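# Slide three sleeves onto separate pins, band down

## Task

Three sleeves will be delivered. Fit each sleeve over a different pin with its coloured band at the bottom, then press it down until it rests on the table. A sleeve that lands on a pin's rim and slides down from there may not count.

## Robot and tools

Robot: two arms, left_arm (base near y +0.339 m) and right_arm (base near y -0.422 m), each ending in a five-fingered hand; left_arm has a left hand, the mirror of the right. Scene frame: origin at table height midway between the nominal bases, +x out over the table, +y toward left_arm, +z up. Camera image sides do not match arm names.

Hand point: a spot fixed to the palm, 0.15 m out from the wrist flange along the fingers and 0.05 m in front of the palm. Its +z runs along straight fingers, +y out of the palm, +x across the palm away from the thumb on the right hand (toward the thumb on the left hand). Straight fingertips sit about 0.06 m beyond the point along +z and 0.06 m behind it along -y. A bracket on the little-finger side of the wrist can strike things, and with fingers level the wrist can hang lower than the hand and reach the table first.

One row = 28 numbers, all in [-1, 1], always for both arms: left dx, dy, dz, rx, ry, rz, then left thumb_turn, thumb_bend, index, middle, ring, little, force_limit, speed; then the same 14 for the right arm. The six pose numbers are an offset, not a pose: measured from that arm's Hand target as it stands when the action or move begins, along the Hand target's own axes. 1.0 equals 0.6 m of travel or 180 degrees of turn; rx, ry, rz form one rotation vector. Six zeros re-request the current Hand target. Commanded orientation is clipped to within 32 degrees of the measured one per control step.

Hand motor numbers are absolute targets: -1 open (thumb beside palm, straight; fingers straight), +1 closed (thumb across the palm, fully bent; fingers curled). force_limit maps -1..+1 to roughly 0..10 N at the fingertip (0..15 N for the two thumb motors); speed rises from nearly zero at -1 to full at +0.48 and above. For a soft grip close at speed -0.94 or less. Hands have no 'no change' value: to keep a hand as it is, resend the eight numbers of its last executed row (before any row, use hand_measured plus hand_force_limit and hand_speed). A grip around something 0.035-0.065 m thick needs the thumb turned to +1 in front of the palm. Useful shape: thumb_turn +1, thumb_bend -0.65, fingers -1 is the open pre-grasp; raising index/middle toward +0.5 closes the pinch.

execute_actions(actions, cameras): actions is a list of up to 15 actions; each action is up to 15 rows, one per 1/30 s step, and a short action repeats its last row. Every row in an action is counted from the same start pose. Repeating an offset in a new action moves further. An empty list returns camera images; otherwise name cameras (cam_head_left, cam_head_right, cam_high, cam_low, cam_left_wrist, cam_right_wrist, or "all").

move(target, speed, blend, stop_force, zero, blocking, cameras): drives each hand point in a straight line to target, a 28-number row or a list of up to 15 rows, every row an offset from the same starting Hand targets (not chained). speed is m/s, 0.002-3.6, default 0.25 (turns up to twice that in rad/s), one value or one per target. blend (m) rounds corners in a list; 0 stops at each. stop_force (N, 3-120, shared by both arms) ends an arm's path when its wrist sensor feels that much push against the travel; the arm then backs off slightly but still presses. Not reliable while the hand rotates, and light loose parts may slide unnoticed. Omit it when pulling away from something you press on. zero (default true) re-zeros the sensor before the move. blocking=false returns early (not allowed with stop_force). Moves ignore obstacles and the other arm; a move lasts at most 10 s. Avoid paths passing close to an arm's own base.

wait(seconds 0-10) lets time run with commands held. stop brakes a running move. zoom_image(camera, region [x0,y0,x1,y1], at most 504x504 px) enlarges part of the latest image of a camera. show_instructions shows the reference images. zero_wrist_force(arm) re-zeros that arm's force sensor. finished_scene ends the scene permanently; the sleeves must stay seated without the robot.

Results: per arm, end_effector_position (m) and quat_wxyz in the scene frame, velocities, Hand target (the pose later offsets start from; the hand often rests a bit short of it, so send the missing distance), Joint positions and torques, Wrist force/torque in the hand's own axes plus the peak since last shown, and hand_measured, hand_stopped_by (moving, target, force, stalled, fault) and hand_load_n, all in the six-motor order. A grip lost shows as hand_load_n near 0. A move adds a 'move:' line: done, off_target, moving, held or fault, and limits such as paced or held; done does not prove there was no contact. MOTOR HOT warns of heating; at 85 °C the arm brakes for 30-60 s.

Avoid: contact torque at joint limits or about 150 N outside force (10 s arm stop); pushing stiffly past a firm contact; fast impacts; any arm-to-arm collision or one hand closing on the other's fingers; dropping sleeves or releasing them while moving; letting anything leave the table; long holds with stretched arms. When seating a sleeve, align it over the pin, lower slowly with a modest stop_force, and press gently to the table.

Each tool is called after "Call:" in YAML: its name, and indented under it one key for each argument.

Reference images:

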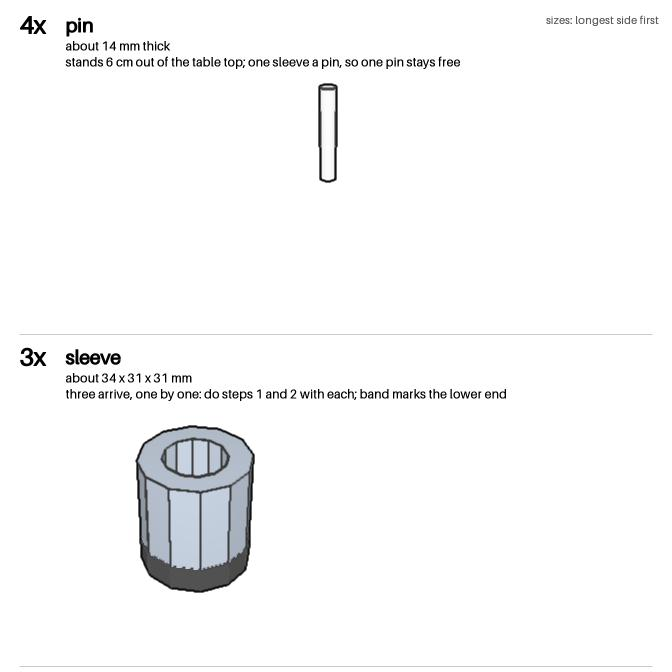

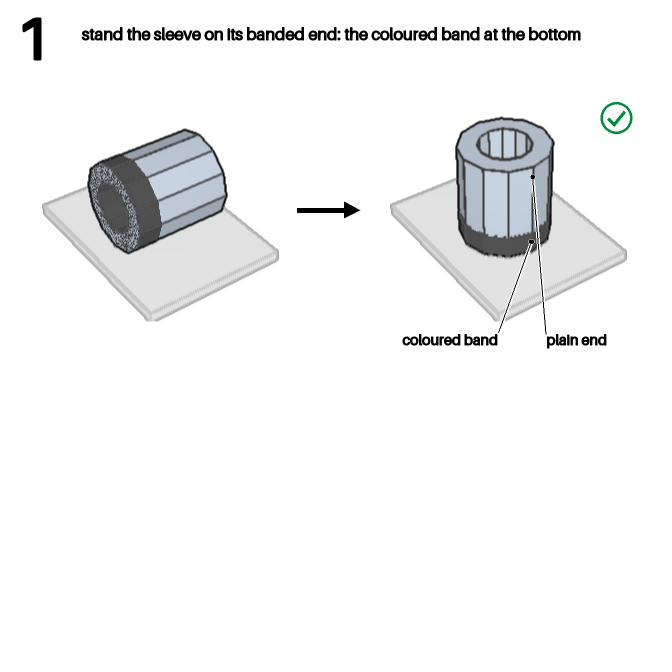

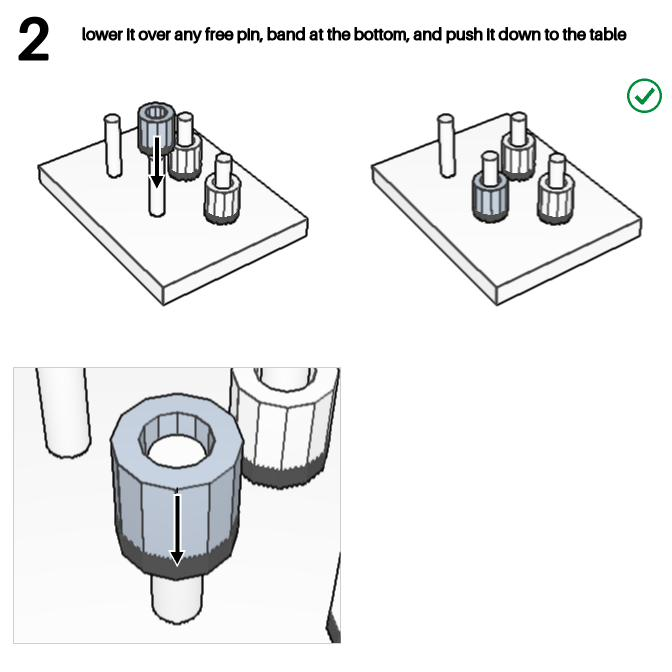

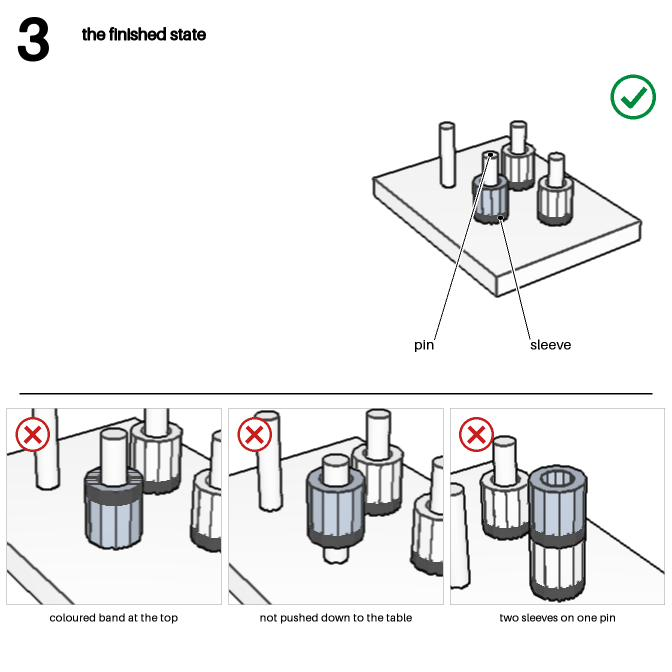

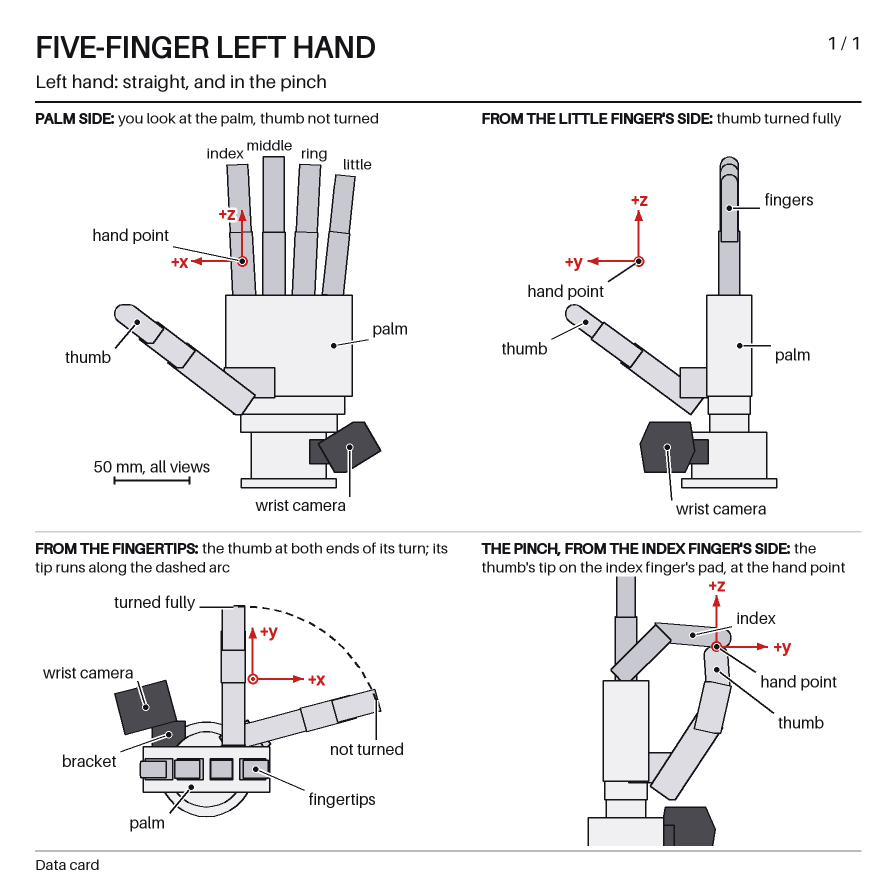

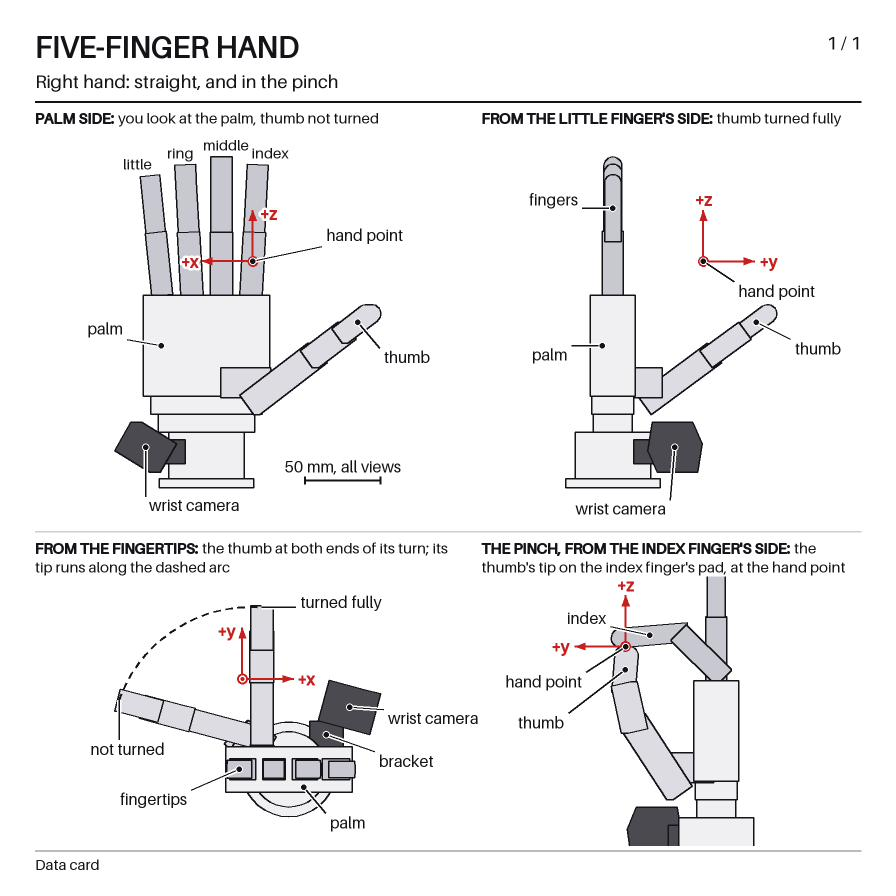

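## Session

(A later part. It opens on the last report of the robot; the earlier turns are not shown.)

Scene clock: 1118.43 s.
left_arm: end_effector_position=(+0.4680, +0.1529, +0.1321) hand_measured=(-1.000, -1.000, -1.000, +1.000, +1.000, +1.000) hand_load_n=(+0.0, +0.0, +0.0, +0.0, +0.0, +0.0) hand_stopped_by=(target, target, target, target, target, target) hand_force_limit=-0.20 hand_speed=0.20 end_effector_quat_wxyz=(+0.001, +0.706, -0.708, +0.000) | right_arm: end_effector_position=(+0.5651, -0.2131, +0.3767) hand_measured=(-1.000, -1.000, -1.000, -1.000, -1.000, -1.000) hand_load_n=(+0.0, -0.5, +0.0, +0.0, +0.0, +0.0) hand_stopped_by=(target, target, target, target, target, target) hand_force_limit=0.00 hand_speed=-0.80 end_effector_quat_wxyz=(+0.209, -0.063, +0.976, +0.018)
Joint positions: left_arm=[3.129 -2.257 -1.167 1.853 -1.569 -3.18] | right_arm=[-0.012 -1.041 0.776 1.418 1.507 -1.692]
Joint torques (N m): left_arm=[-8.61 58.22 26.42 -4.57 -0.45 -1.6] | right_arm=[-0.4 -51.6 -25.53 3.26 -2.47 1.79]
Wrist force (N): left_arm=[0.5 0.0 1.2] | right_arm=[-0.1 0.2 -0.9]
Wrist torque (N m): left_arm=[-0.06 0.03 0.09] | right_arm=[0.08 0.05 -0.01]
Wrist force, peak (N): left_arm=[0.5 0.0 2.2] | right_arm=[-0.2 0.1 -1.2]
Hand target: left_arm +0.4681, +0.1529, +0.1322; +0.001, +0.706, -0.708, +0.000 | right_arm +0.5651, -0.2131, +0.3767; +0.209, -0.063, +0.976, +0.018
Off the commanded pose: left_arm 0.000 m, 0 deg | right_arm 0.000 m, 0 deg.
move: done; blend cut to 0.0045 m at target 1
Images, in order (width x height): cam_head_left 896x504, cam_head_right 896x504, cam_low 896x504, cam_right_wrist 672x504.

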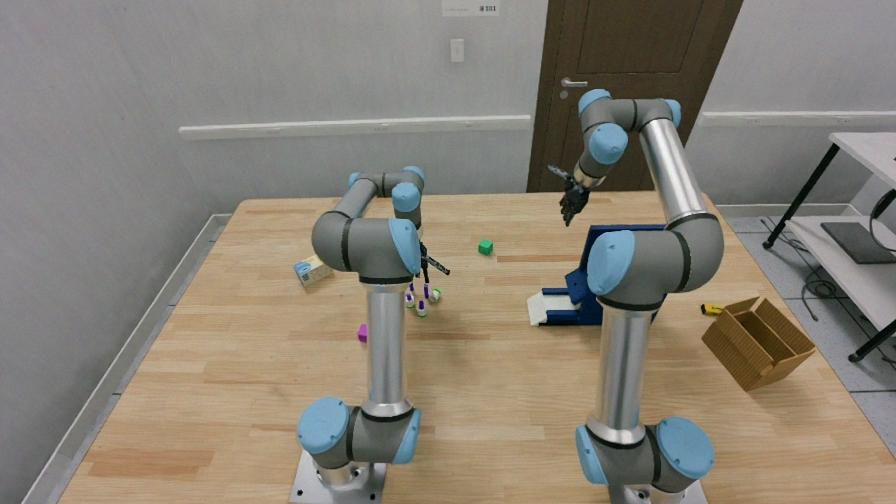

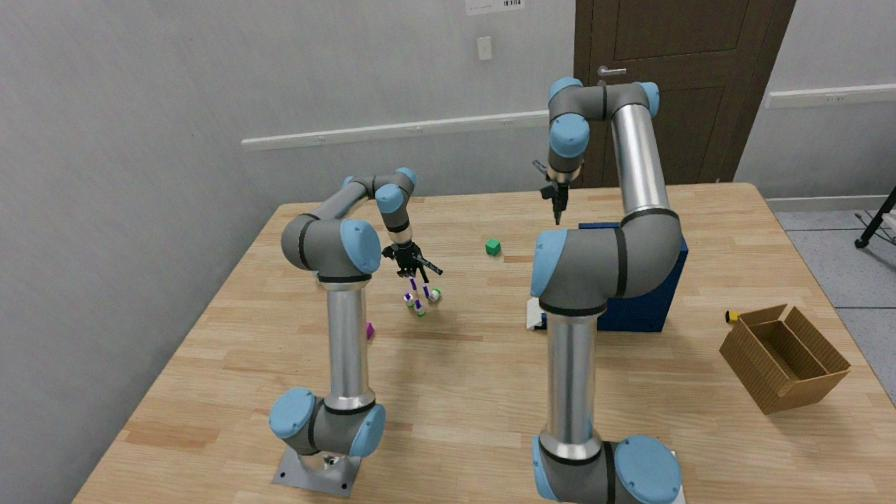

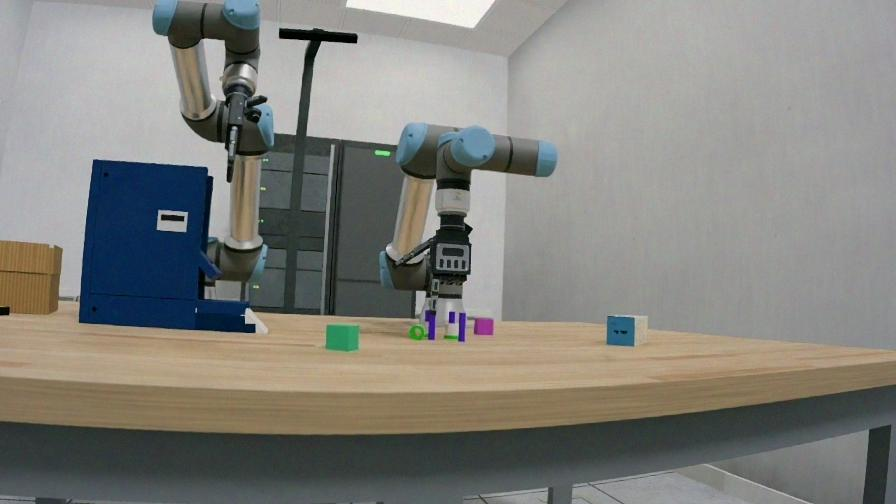

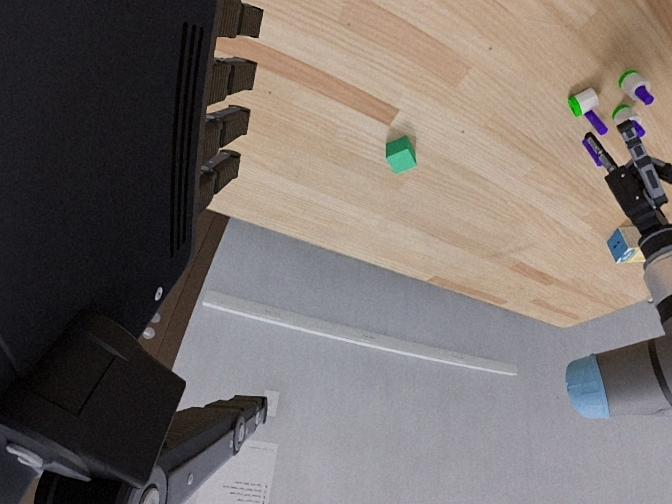

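Call:
move:
  target:
    - [0,-0.0033,0.01,0,0,0,-1,-1,-1,1,1,1,-0.2,0.2,0,0,0,0,0,0,-1,-1,-1,-1,-1,-1,0.0,-0.8]
    - [0,-0.0033,0.08,0,0,0,-1,-1,-1,1,1,1,-0.2,0.2,0,0,0,0,0,0,-1,-1,-1,-1,-1,-1,0.0,-0.8]
  speed: 0.03
  stop_force: 4
  cameras: ["cam_head_left","cam_head_right","cam_low","cam_right_wrist"]

Call:
zoom_image:
  camera: "cam_head_right"
  region: [380, 240, 460, 320]

Call:
zoom_image:
  camera: "cam_right_wrist"
  region: [552, 60, 672, 180]

Call:
zoom_image:
  camera: "cam_low"
  region: [390, 240, 490, 350]

Scene clock: 1135.37 s.
left_arm: end_effector_position=(+0.4701, +0.1528, +0.0842) hand_measured=(-1.000, -1.000, -1.000, +1.000, +1.000, +1.000) hand_load_n=(+0.0, +0.0, +0.0, +0.0, +0.0, +0.0) hand_stopped_by=(target, target, target, target, target, target) hand_force_limit=-0.20 hand_speed=0.20 end_effector_quat_wxyz=(+0.001, +0.706, -0.708, +0.000) | right_arm: end_effector_position=(+0.5651, -0.2131, +0.3767) hand_measured=(-1.000, -1.000, -1.000, -1.000, -1.000, -1.000) hand_load_n=(+0.0, +0.0, +0.0, +0.0, +0.0, +0.0) hand_stopped_by=(target, target, target, target, target, target) hand_force_limit=0.00 hand_speed=-0.80 end_effector_quat_wxyz=(+0.209, -0.063, +0.976, +0.018)
Joint positions: left_arm=[3.129 -2.301 -1.219 1.949 -1.569 -3.18] | right_arm=[-0.012 -1.041 0.776 1.418 1.507 -1.692]
Joint torques (N m): left_arm=[-5.41 58.82 27.16 -5.39 0.66 -2.01] | right_arm=[-0.58 -50.99 -25.17 3.31 -2.48 1.77]
Wrist force (N): left_arm=[0.5 0.3 1.0] | right_arm=[0.0 0.2 -0.6]
Wrist torque (N m): left_arm=[-0.01 0.01 0.08] | right_arm=[0.08 0.04 0.00]
Wrist force, peak (N): left_arm=[0.6 0.0 1.5] | right_arm=[0.1 -0.1 -1.2]
Hand target: left_arm +0.4701, +0.1528, +0.0842; +0.001, +0.706, -0.708, +0.000 | right_arm +0.5651, -0.2131, +0.3767; +0.209, -0.063, +0.976, +0.018
Off the commanded pose: left_arm 0.000 m, 0 deg | right_arm 0.000 m, 0 deg.
move: done
Images, in order (width x height): cam_head_left 896x504, cam_head_right 896x504, cam_low 896x504, cam_right_wrist 672x504.

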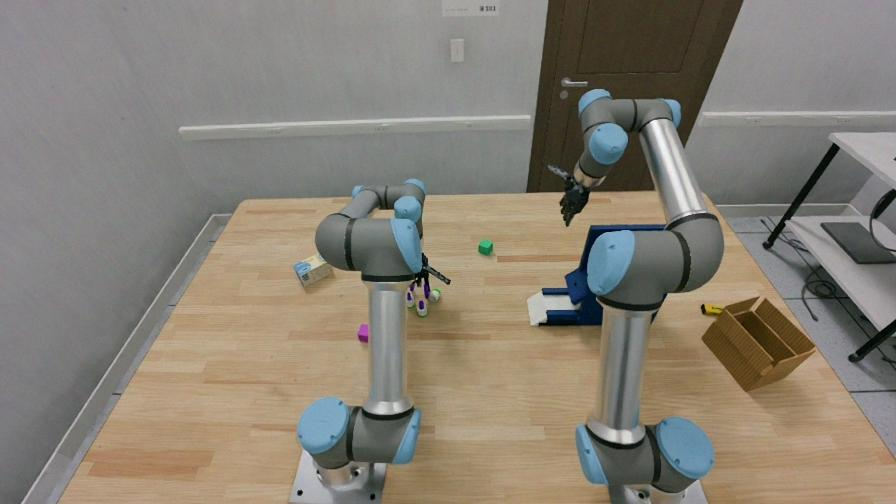

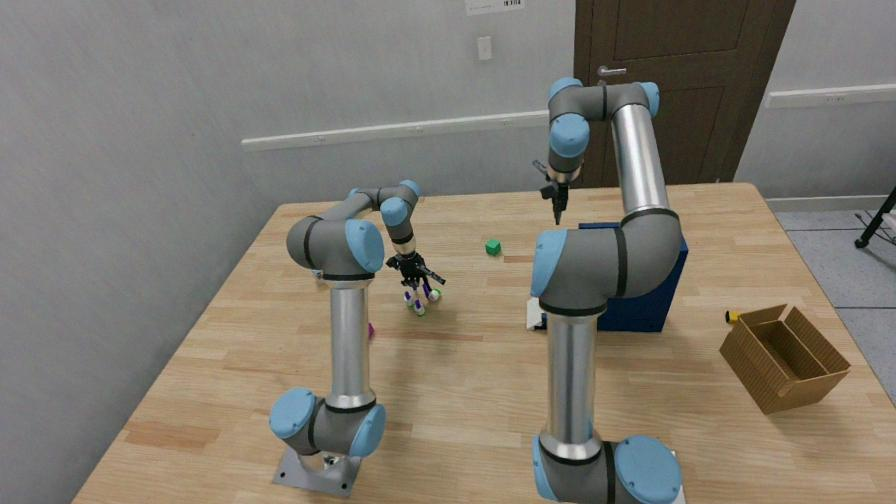

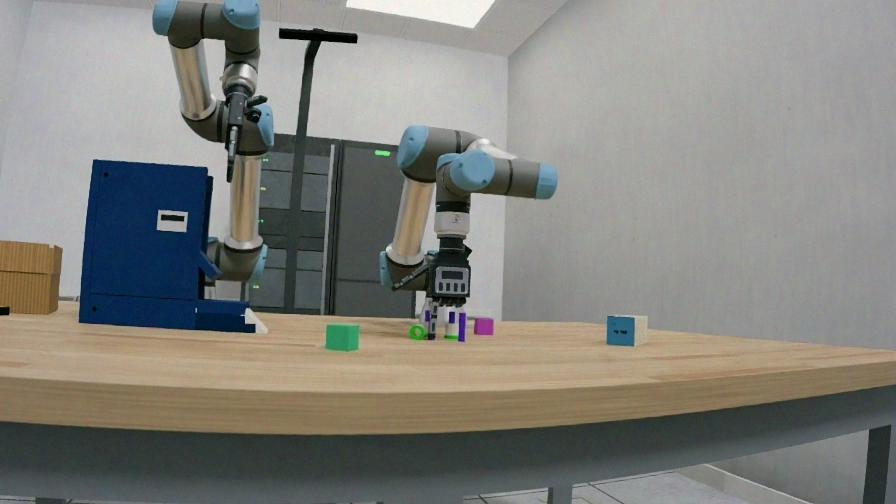

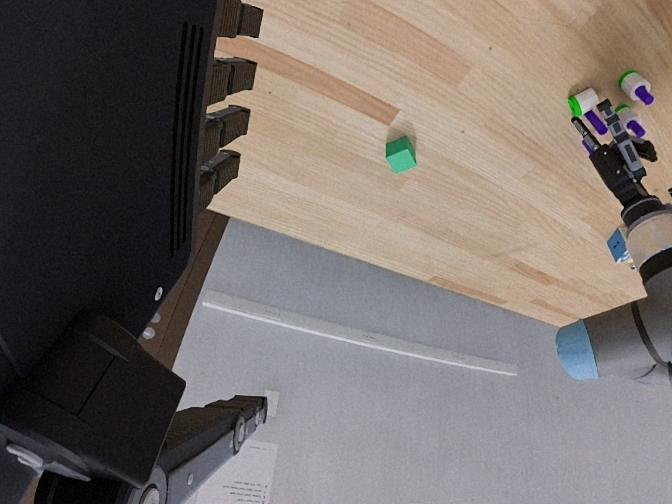

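Scaled by 6.300 from the camera's 896x504 image, which has a finer 1280x720 frame.

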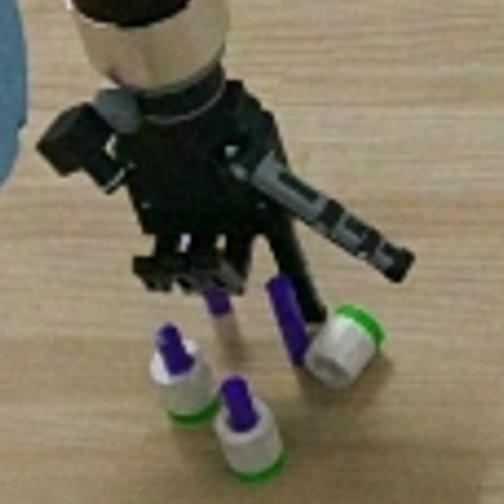

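Scaled by 4.200 from the camera's 672x504 image, which has a finer 960x720 frame.

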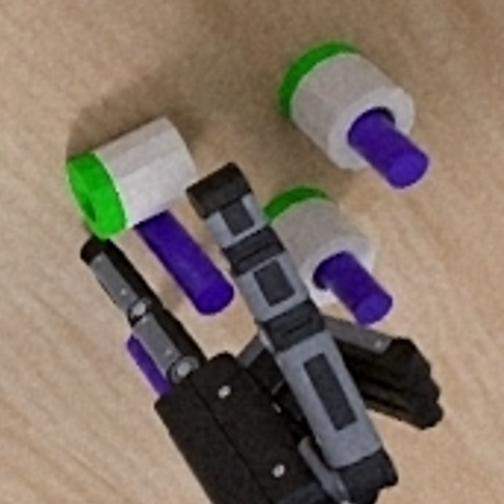

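Scaled by 4.582 from the camera's 896x504 image, which has a finer 1280x720 frame.

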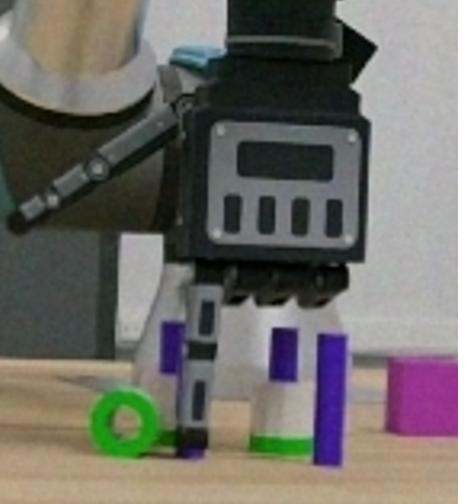

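Call:
move:
  target: [0.055,0,0,0,0,0,-1,-1,-1,1,1,1,-0.2,0.2,0,0,0,0,0,0,-1,-1,-1,-1,-1,-1,0.0,-0.8]
  speed: 0.03
  stop_force: 5
  cameras: ["cam_head_right","cam_low","cam_right_wrist"]

Call:
zoom_image:
  camera: "cam_head_right"
  region: [380, 240, 460, 320]

Call:
zoom_image:
  camera: "cam_right_wrist"
  region: [532, 60, 652, 180]

Call:
zoom_image:
  camera: "cam_low"
  region: [390, 240, 490, 350]

Scene clock: 1140.60 s.
left_arm: end_effector_position=(+0.4700, +0.1198, +0.0842) hand_measured=(-1.000, -1.000, -1.000, +1.000, +1.000, +1.000) hand_load_n=(+0.0, +0.0, +0.0, +0.0, +0.0, +0.0) hand_stopped_by=(target, target, target, target, target, target) hand_force_limit=-0.20 hand_speed=0.20 end_effector_quat_wxyz=(+0.001, +0.706, -0.708, +0.000) | right_arm: end_effector_position=(+0.5651, -0.2131, +0.3767) hand_measured=(-1.000, -1.000, -1.000, -1.000, -1.000, -1.000) hand_load_n=(+0.0, +0.0, +0.0, +0.0, +0.0, +0.0) hand_stopped_by=(target, target, target, target, target, target) hand_force_limit=0.00 hand_speed=-0.80 end_effector_quat_wxyz=(+0.209, -0.063, +0.976, +0.018)
Joint positions: left_arm=[3.07 -2.325 -1.177 1.93 -1.569 -3.239] | right_arm=[-0.012 -1.041 0.776 1.418 1.507 -1.692]
Joint torques (N m): left_arm=[8.91 59.55 5.55 0.14 -0.44 1.66] | right_arm=[-0.44 -50.56 -25.21 3.23 -2.48 1.82]
Wrist force (N): left_arm=[0.4 0.0 1.1] | right_arm=[-0.2 -0.2 -0.7]
Wrist torque (N m): left_arm=[-0.02 0.03 0.02] | right_arm=[0.01 0.07 -0.03]
Wrist force, peak (N): left_arm=[0.7 -0.2 1.4] | right_arm=[-0.1 0.4 -1.1]
Hand target: left_arm +0.4700, +0.1198, +0.0842; +0.001, +0.706, -0.708, +0.000 | right_arm +0.5651, -0.2131, +0.3767; +0.209, -0.063, +0.976, +0.018
Off the commanded pose: left_arm 0.000 m, 0 deg | right_arm 0.000 m, 0 deg.
move: done
Images, in order (width x height): cam_head_right 896x504, cam_low 896x504, cam_right_wrist 672x504.

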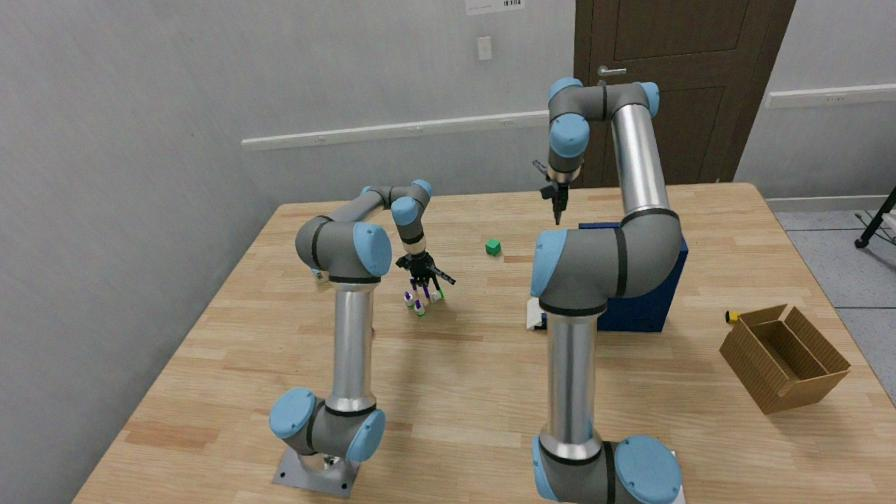

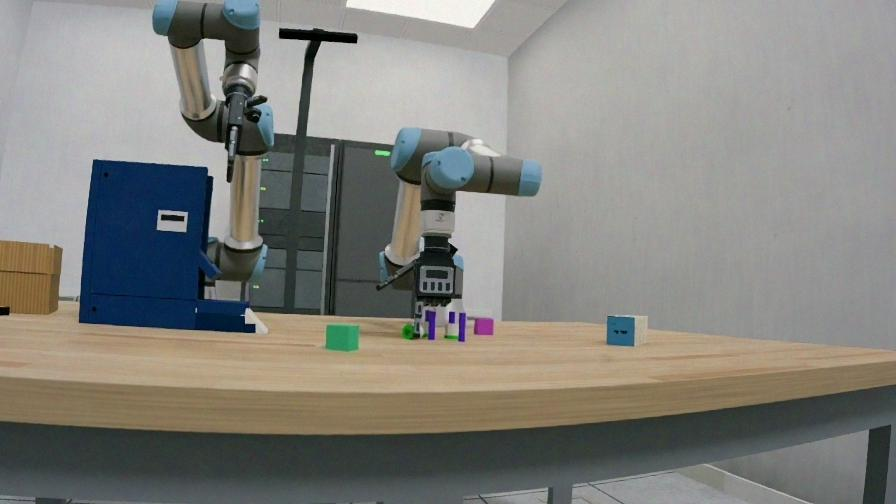

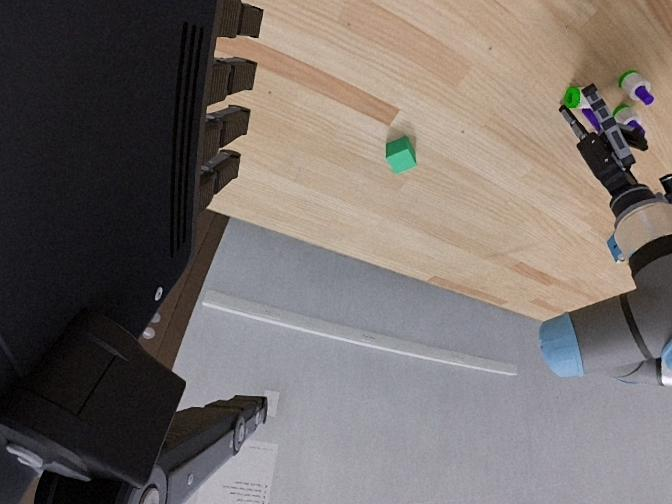

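Scaled by 6.300 from the camera's 896x504 image, which has a finer 1280x720 frame.

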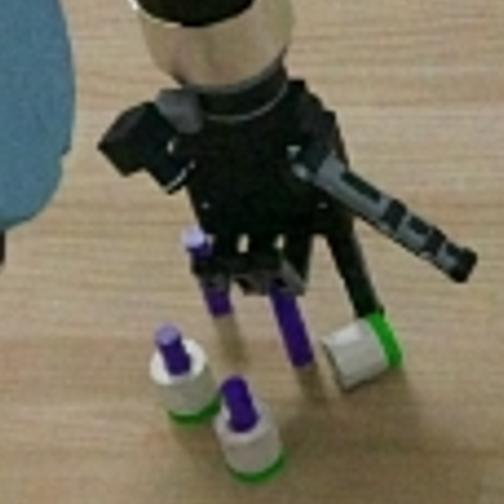

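Scaled by 4.200 from the camera's 672x504 image, which has a finer 960x720 frame.

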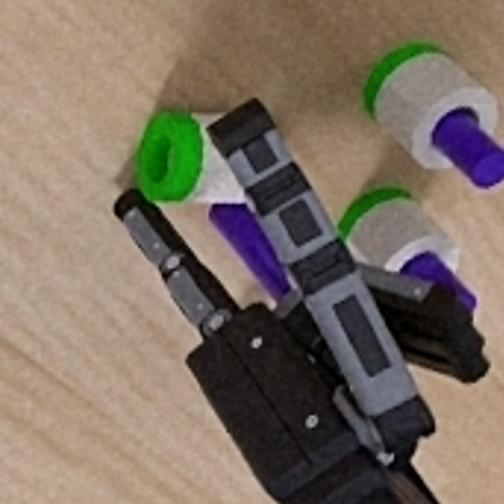

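Scaled by 4.582 from the camera's 896x504 image, which has a finer 1280x720 frame.

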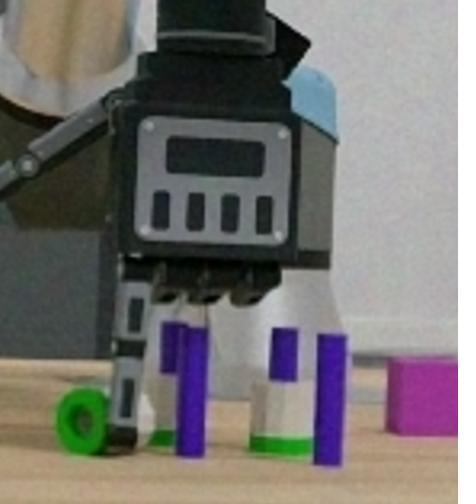

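Call:
move:
  target: [0.025,0,0,0,0,0,-1,-1,-1,1,1,1,-0.2,0.2,0,0,0,0,0,0,-1,-1,-1,-1,-1,-1,0.0,-0.8]
  speed: 0.03
  stop_force: 5
  cameras: ["cam_head_right","cam_low","cam_right_wrist"]

Call:
zoom_image:
  camera: "cam_head_right"
  region: [380, 240, 460, 320]

Call:
zoom_image:
  camera: "cam_right_wrist"
  region: [532, 60, 652, 180]

Call:
zoom_image:
  camera: "cam_low"
  region: [390, 240, 490, 350]

Scene clock: 1174.60 s.
left_arm: end_effector_position=(+0.4699, +0.1048, +0.0842) hand_measured=(-1.000, -1.000, -1.000, +1.000, +1.000, +1.000) hand_load_n=(+0.0, +0.0, +0.0, +0.0, +0.0, +0.0) hand_stopped_by=(target, target, target, target, target, target) hand_force_limit=-0.20 hand_speed=0.20 end_effector_quat_wxyz=(+0.001, +0.706, -0.708, +0.000) | right_arm: end_effector_position=(+0.5651, -0.2131, +0.3767) hand_measured=(-1.000, -1.000, -1.000, -1.000, -1.000, -1.000) hand_load_n=(+0.0, +0.0, +0.0, +0.0, +0.0, +0.0) hand_stopped_by=(target, target, target, target, target, target) hand_force_limit=0.00 hand_speed=-0.80 end_effector_quat_wxyz=(+0.209, -0.063, +0.976, +0.018)
Joint positions: left_arm=[3.043 -2.337 -1.154 1.92 -1.569 -3.266] | right_arm=[-0.012 -1.041 0.776 1.418 1.507 -1.692]
Joint torques (N m): left_arm=[8.06 58.62 5.23 0.3 0.11 1.69] | right_arm=[-1.11 -51.09 -25.13 3.3 -2.46 1.84]
Wrist force (N): left_arm=[0.6 -0.4 1.3] | right_arm=[-0.1 0.1 -0.7]
Wrist torque (N m): left_arm=[-0.10 0.01 0.05] | right_arm=[0.08 0.05 0.00]
Wrist force, peak (N): left_arm=[1.0 -0.4 1.2] | right_arm=[-0.1 0.0 -1.3]
Hand target: left_arm +0.4699, +0.1048, +0.0842; +0.001, +0.706, -0.708, +0.000 | right_arm +0.5651, -0.2131, +0.3767; +0.209, -0.063, +0.976, +0.018
Off the commanded pose: left_arm 0.000 m, 0 deg | right_arm 0.000 m, 0 deg.
move: done
Images, in order (width x height): cam_head_right 896x504, cam_low 896x504, cam_right_wrist 672x504.

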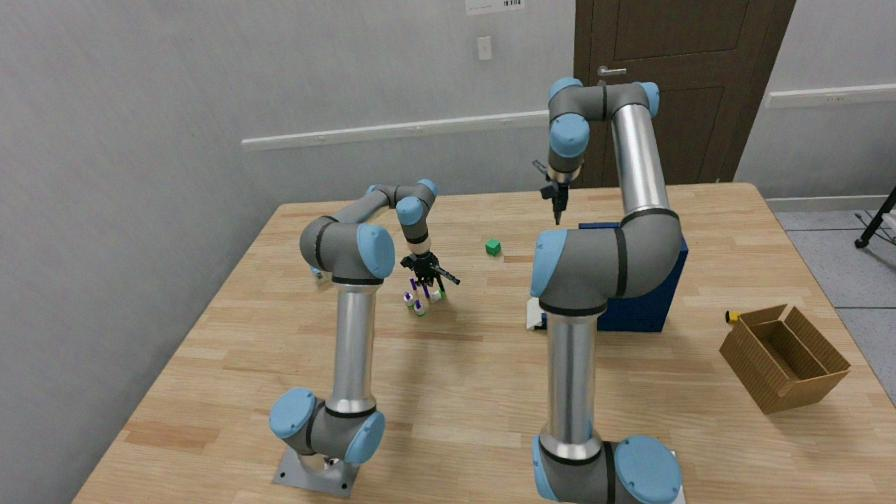

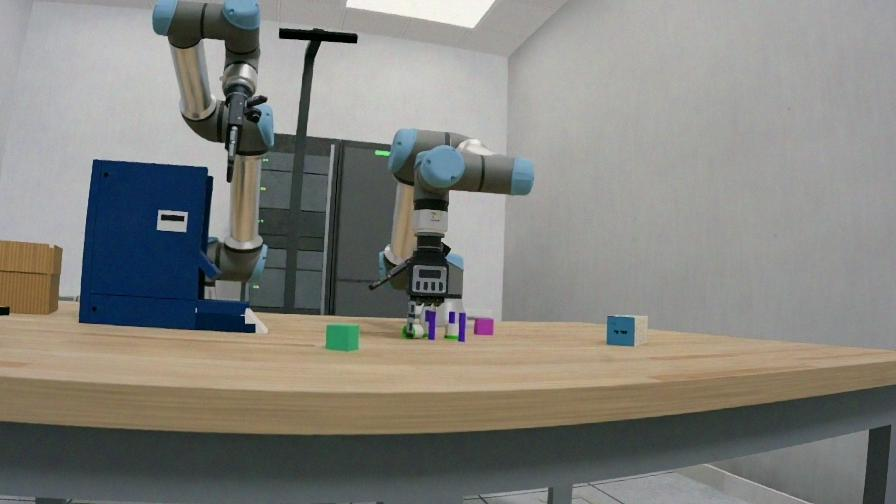

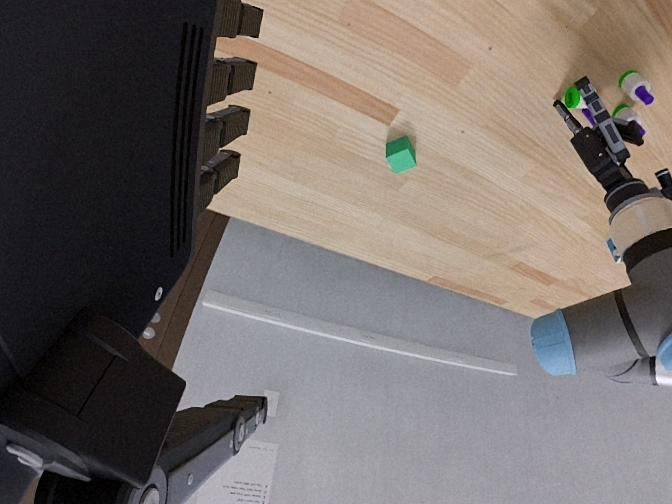

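Scaled by 6.300 from the camera's 896x504 image, which has a finer 1280x720 frame.

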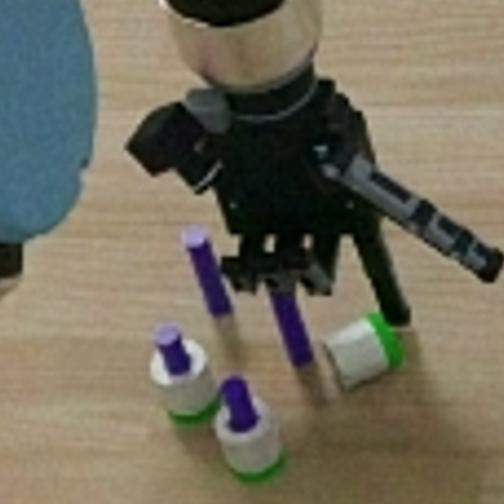

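Scaled by 4.200 from the camera's 672x504 image, which has a finer 960x720 frame.

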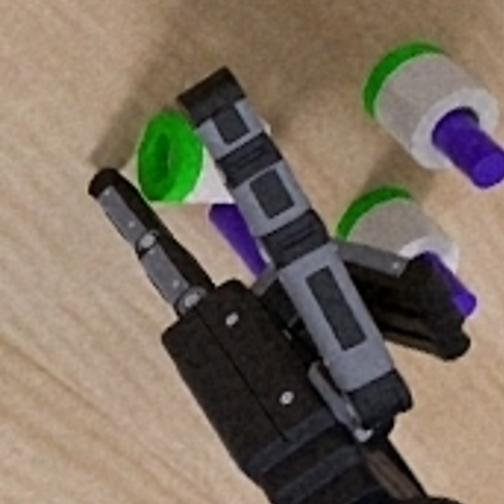

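Scaled by 4.582 from the camera's 896x504 image, which has a finer 1280x720 frame.

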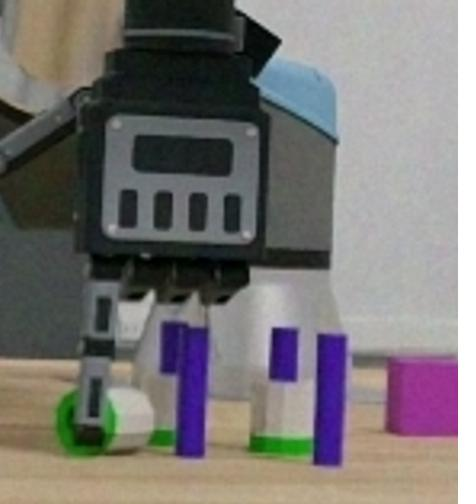

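Call:
move:
  target:
    - [0,0,-0.12,0,0,0,-1,-1,-1,1,1,1,-0.2,0.2,0,0,0,0,0,0,-1,-1,-1,-1,-1,-1,0.0,-0.8]
    - [-0.0193,0.0457,-0.12,0,0,-0.1389,-1,-1,-1,1,1,1,-0.2,0.2,0,0,0,0,0,0,-1,-1,-1,-1,-1,-1,0.0,-0.8]
    - [-0.0193,0.0457,-0.092,0,0,-0.1389,-1,-1,-1,1,1,1,-0.2,0.2,0,0,0,0,0,0,-1,-1,-1,-1,-1,-1,0.0,-0.8]
  speed: [0.15,0.12,0.05]
  blend: [0.01,0.005,0]
  cameras: ["cam_head_left","cam_head_right","cam_low","cam_right_wrist"]

Call:
zoom_image:
  camera: "cam_head_right"
  region: [380, 240, 460, 320]

Call:
zoom_image:
  camera: "cam_head_left"
  region: [380, 240, 460, 320]

Call:
zoom_image:
  camera: "cam_right_wrist"
  region: [532, 60, 652, 180]

Call:
zoom_image:
  camera: "cam_low"
  region: [390, 240, 490, 350]

Scene clock: 1206.20 s.
left_arm: end_effector_position=(+0.4425, +0.1166, +0.1392) hand_measured=(-1.000, -1.000, -1.000, +1.000, +1.000, +1.000) hand_load_n=(+0.0, +0.0, +0.0, +0.0, +0.0, +0.5) hand_stopped_by=(target, target, target, target, target, target) hand_force_limit=-0.20 hand_speed=0.20 end_effector_quat_wxyz=(+0.001, +0.843, -0.538, +0.000) end_effector_velocity=(+0.000, +0.000, +0.002) end_effector_angular_velocity=(+0.000, +0.000, +0.000) | right_arm: end_effector_position=(+0.5651, -0.2131, +0.3767) hand_measured=(-1.000, -1.000, -1.000, -1.000, -1.000, -1.000) hand_load_n=(+0.0, +0.0, +0.0, +0.5, +0.5, +0.0) hand_stopped_by=(target, target, target, target, target, target) hand_force_limit=0.00 hand_speed=-0.80 end_effector_quat_wxyz=(+0.209, -0.063, +0.976, +0.018)
Joint positions: left_arm=[3.098 -2.158 -1.313 1.9 -1.569 -3.647] | right_arm=[-0.012 -1.041 0.776 1.418 1.507 -1.692]
Joint velocities: left_arm=[0 0.001 0.005 -0.006 0 0] | right_arm=[within noise]
Joint torques (N m): left_arm=[-7.6 54.32 28.73 -5.54 -0.62 -1.54] | right_arm=[-0.61 -50.89 -25.55 3.34 -2.53 1.81]
Wrist force (N): left_arm=[0.6 -0.2 0.9] | right_arm=[-0.1 0.1 -1.2]
Wrist torque (N m): left_arm=[-0.02 -0.01 -0.02] | right_arm=[0.09 0.06 0.00]
Wrist force, peak (N): left_arm=[0.5 -0.3 2.9] | right_arm=[0.2 0.0 -1.3]
Hand target: left_arm +0.4426, +0.1165, +0.1394; +0.001, +0.843, -0.538, +0.000 | right_arm +0.5651, -0.2131, +0.3767; +0.209, -0.063, +0.976, +0.018
Off the commanded pose: left_arm 0.000 m, 0 deg | right_arm 0.000 m, 0 deg.
move: done
Images, in order (width x height): cam_head_left 896x504, cam_head_right 896x504, cam_low 896x504, cam_right_wrist 672x504.

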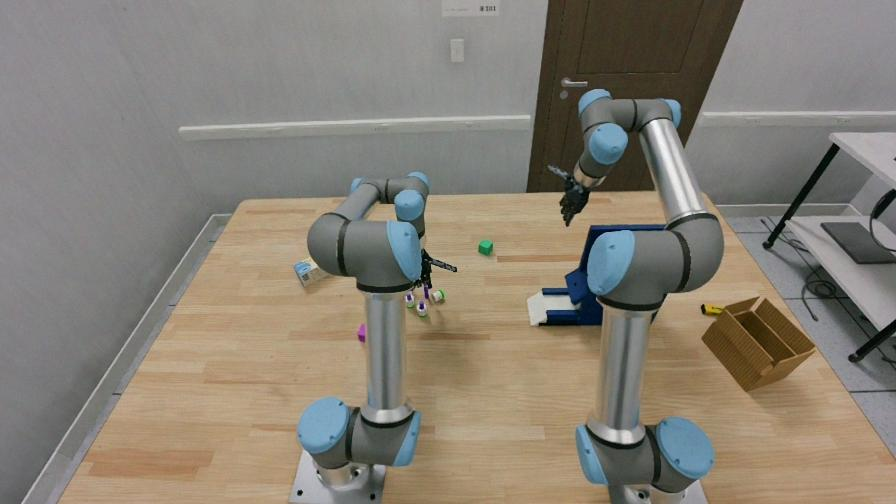

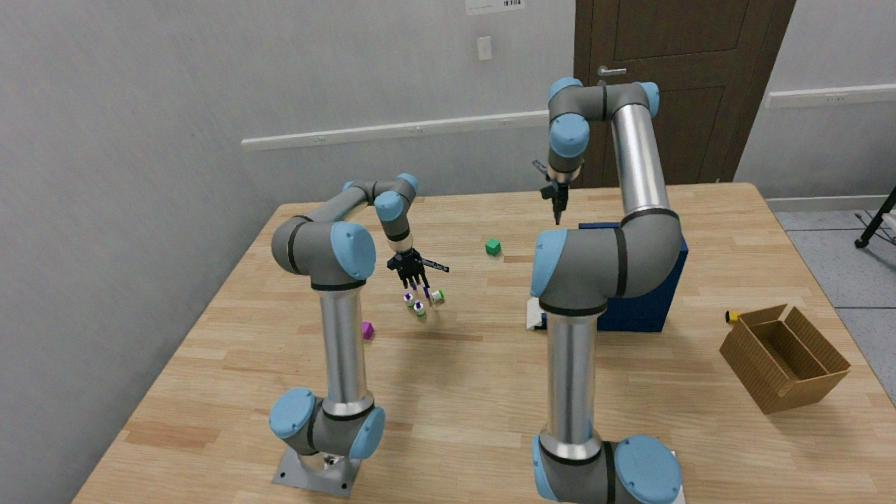

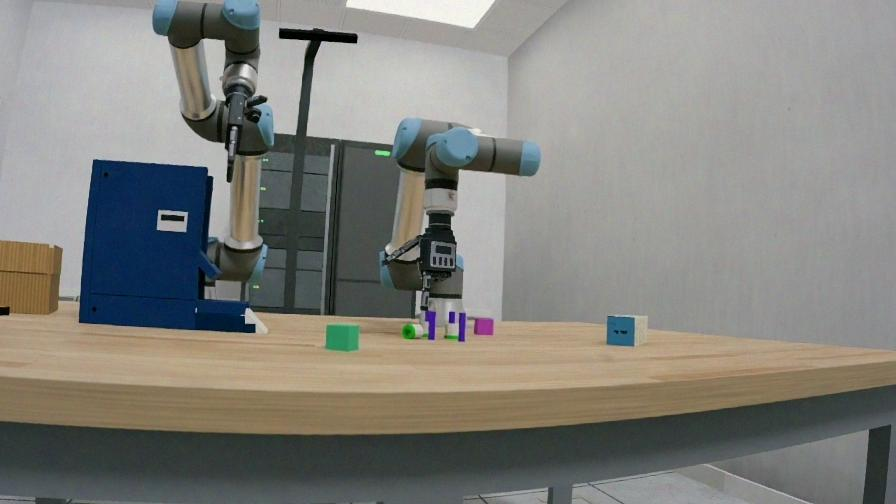

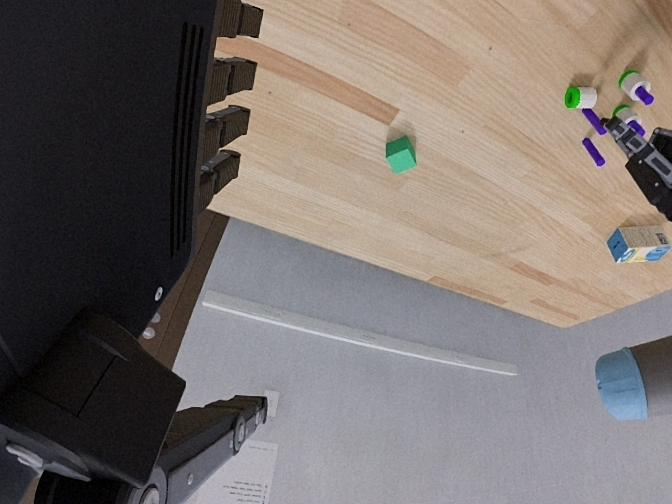

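Scaled by 6.300 from the camera's 896x504 image, which has a finer 1280x720 frame.

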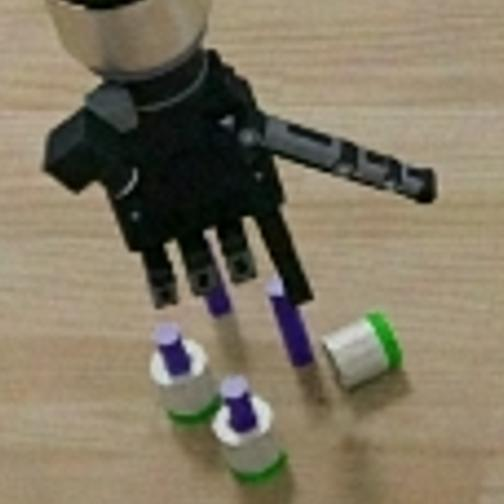

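Scaled by 6.300 from the camera's 896x504 image, which has a finer 1280x720 frame.

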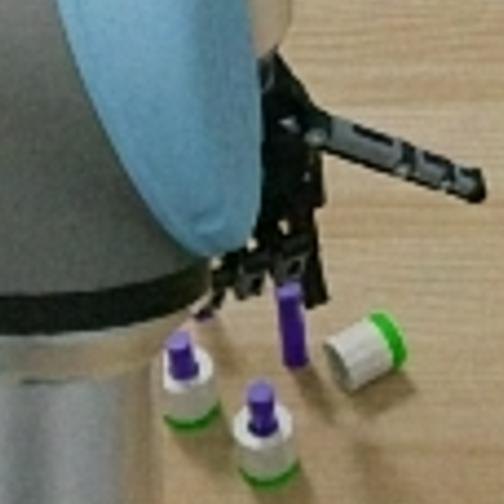

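Scaled by 4.200 from the camera's 672x504 image, which has a finer 960x720 frame.

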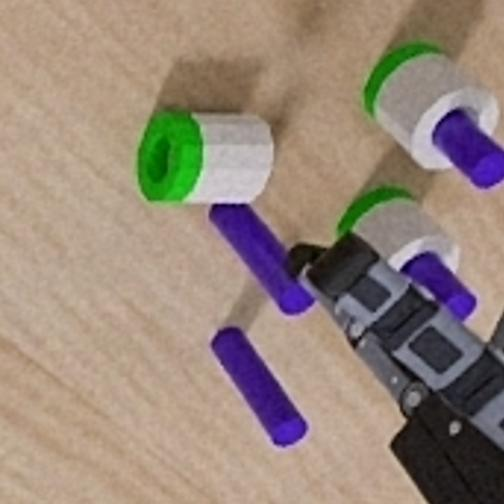

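Scaled by 4.582 from the camera's 896x504 image, which has a finer 1280x720 frame.

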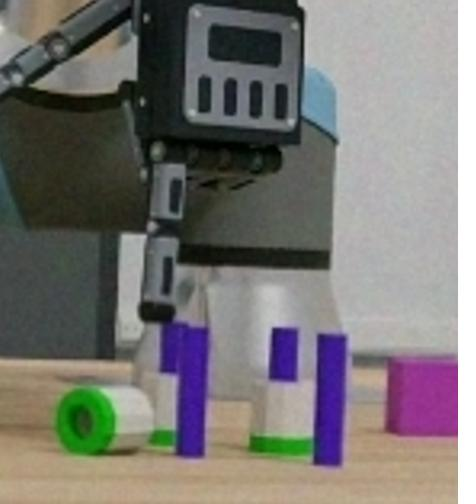

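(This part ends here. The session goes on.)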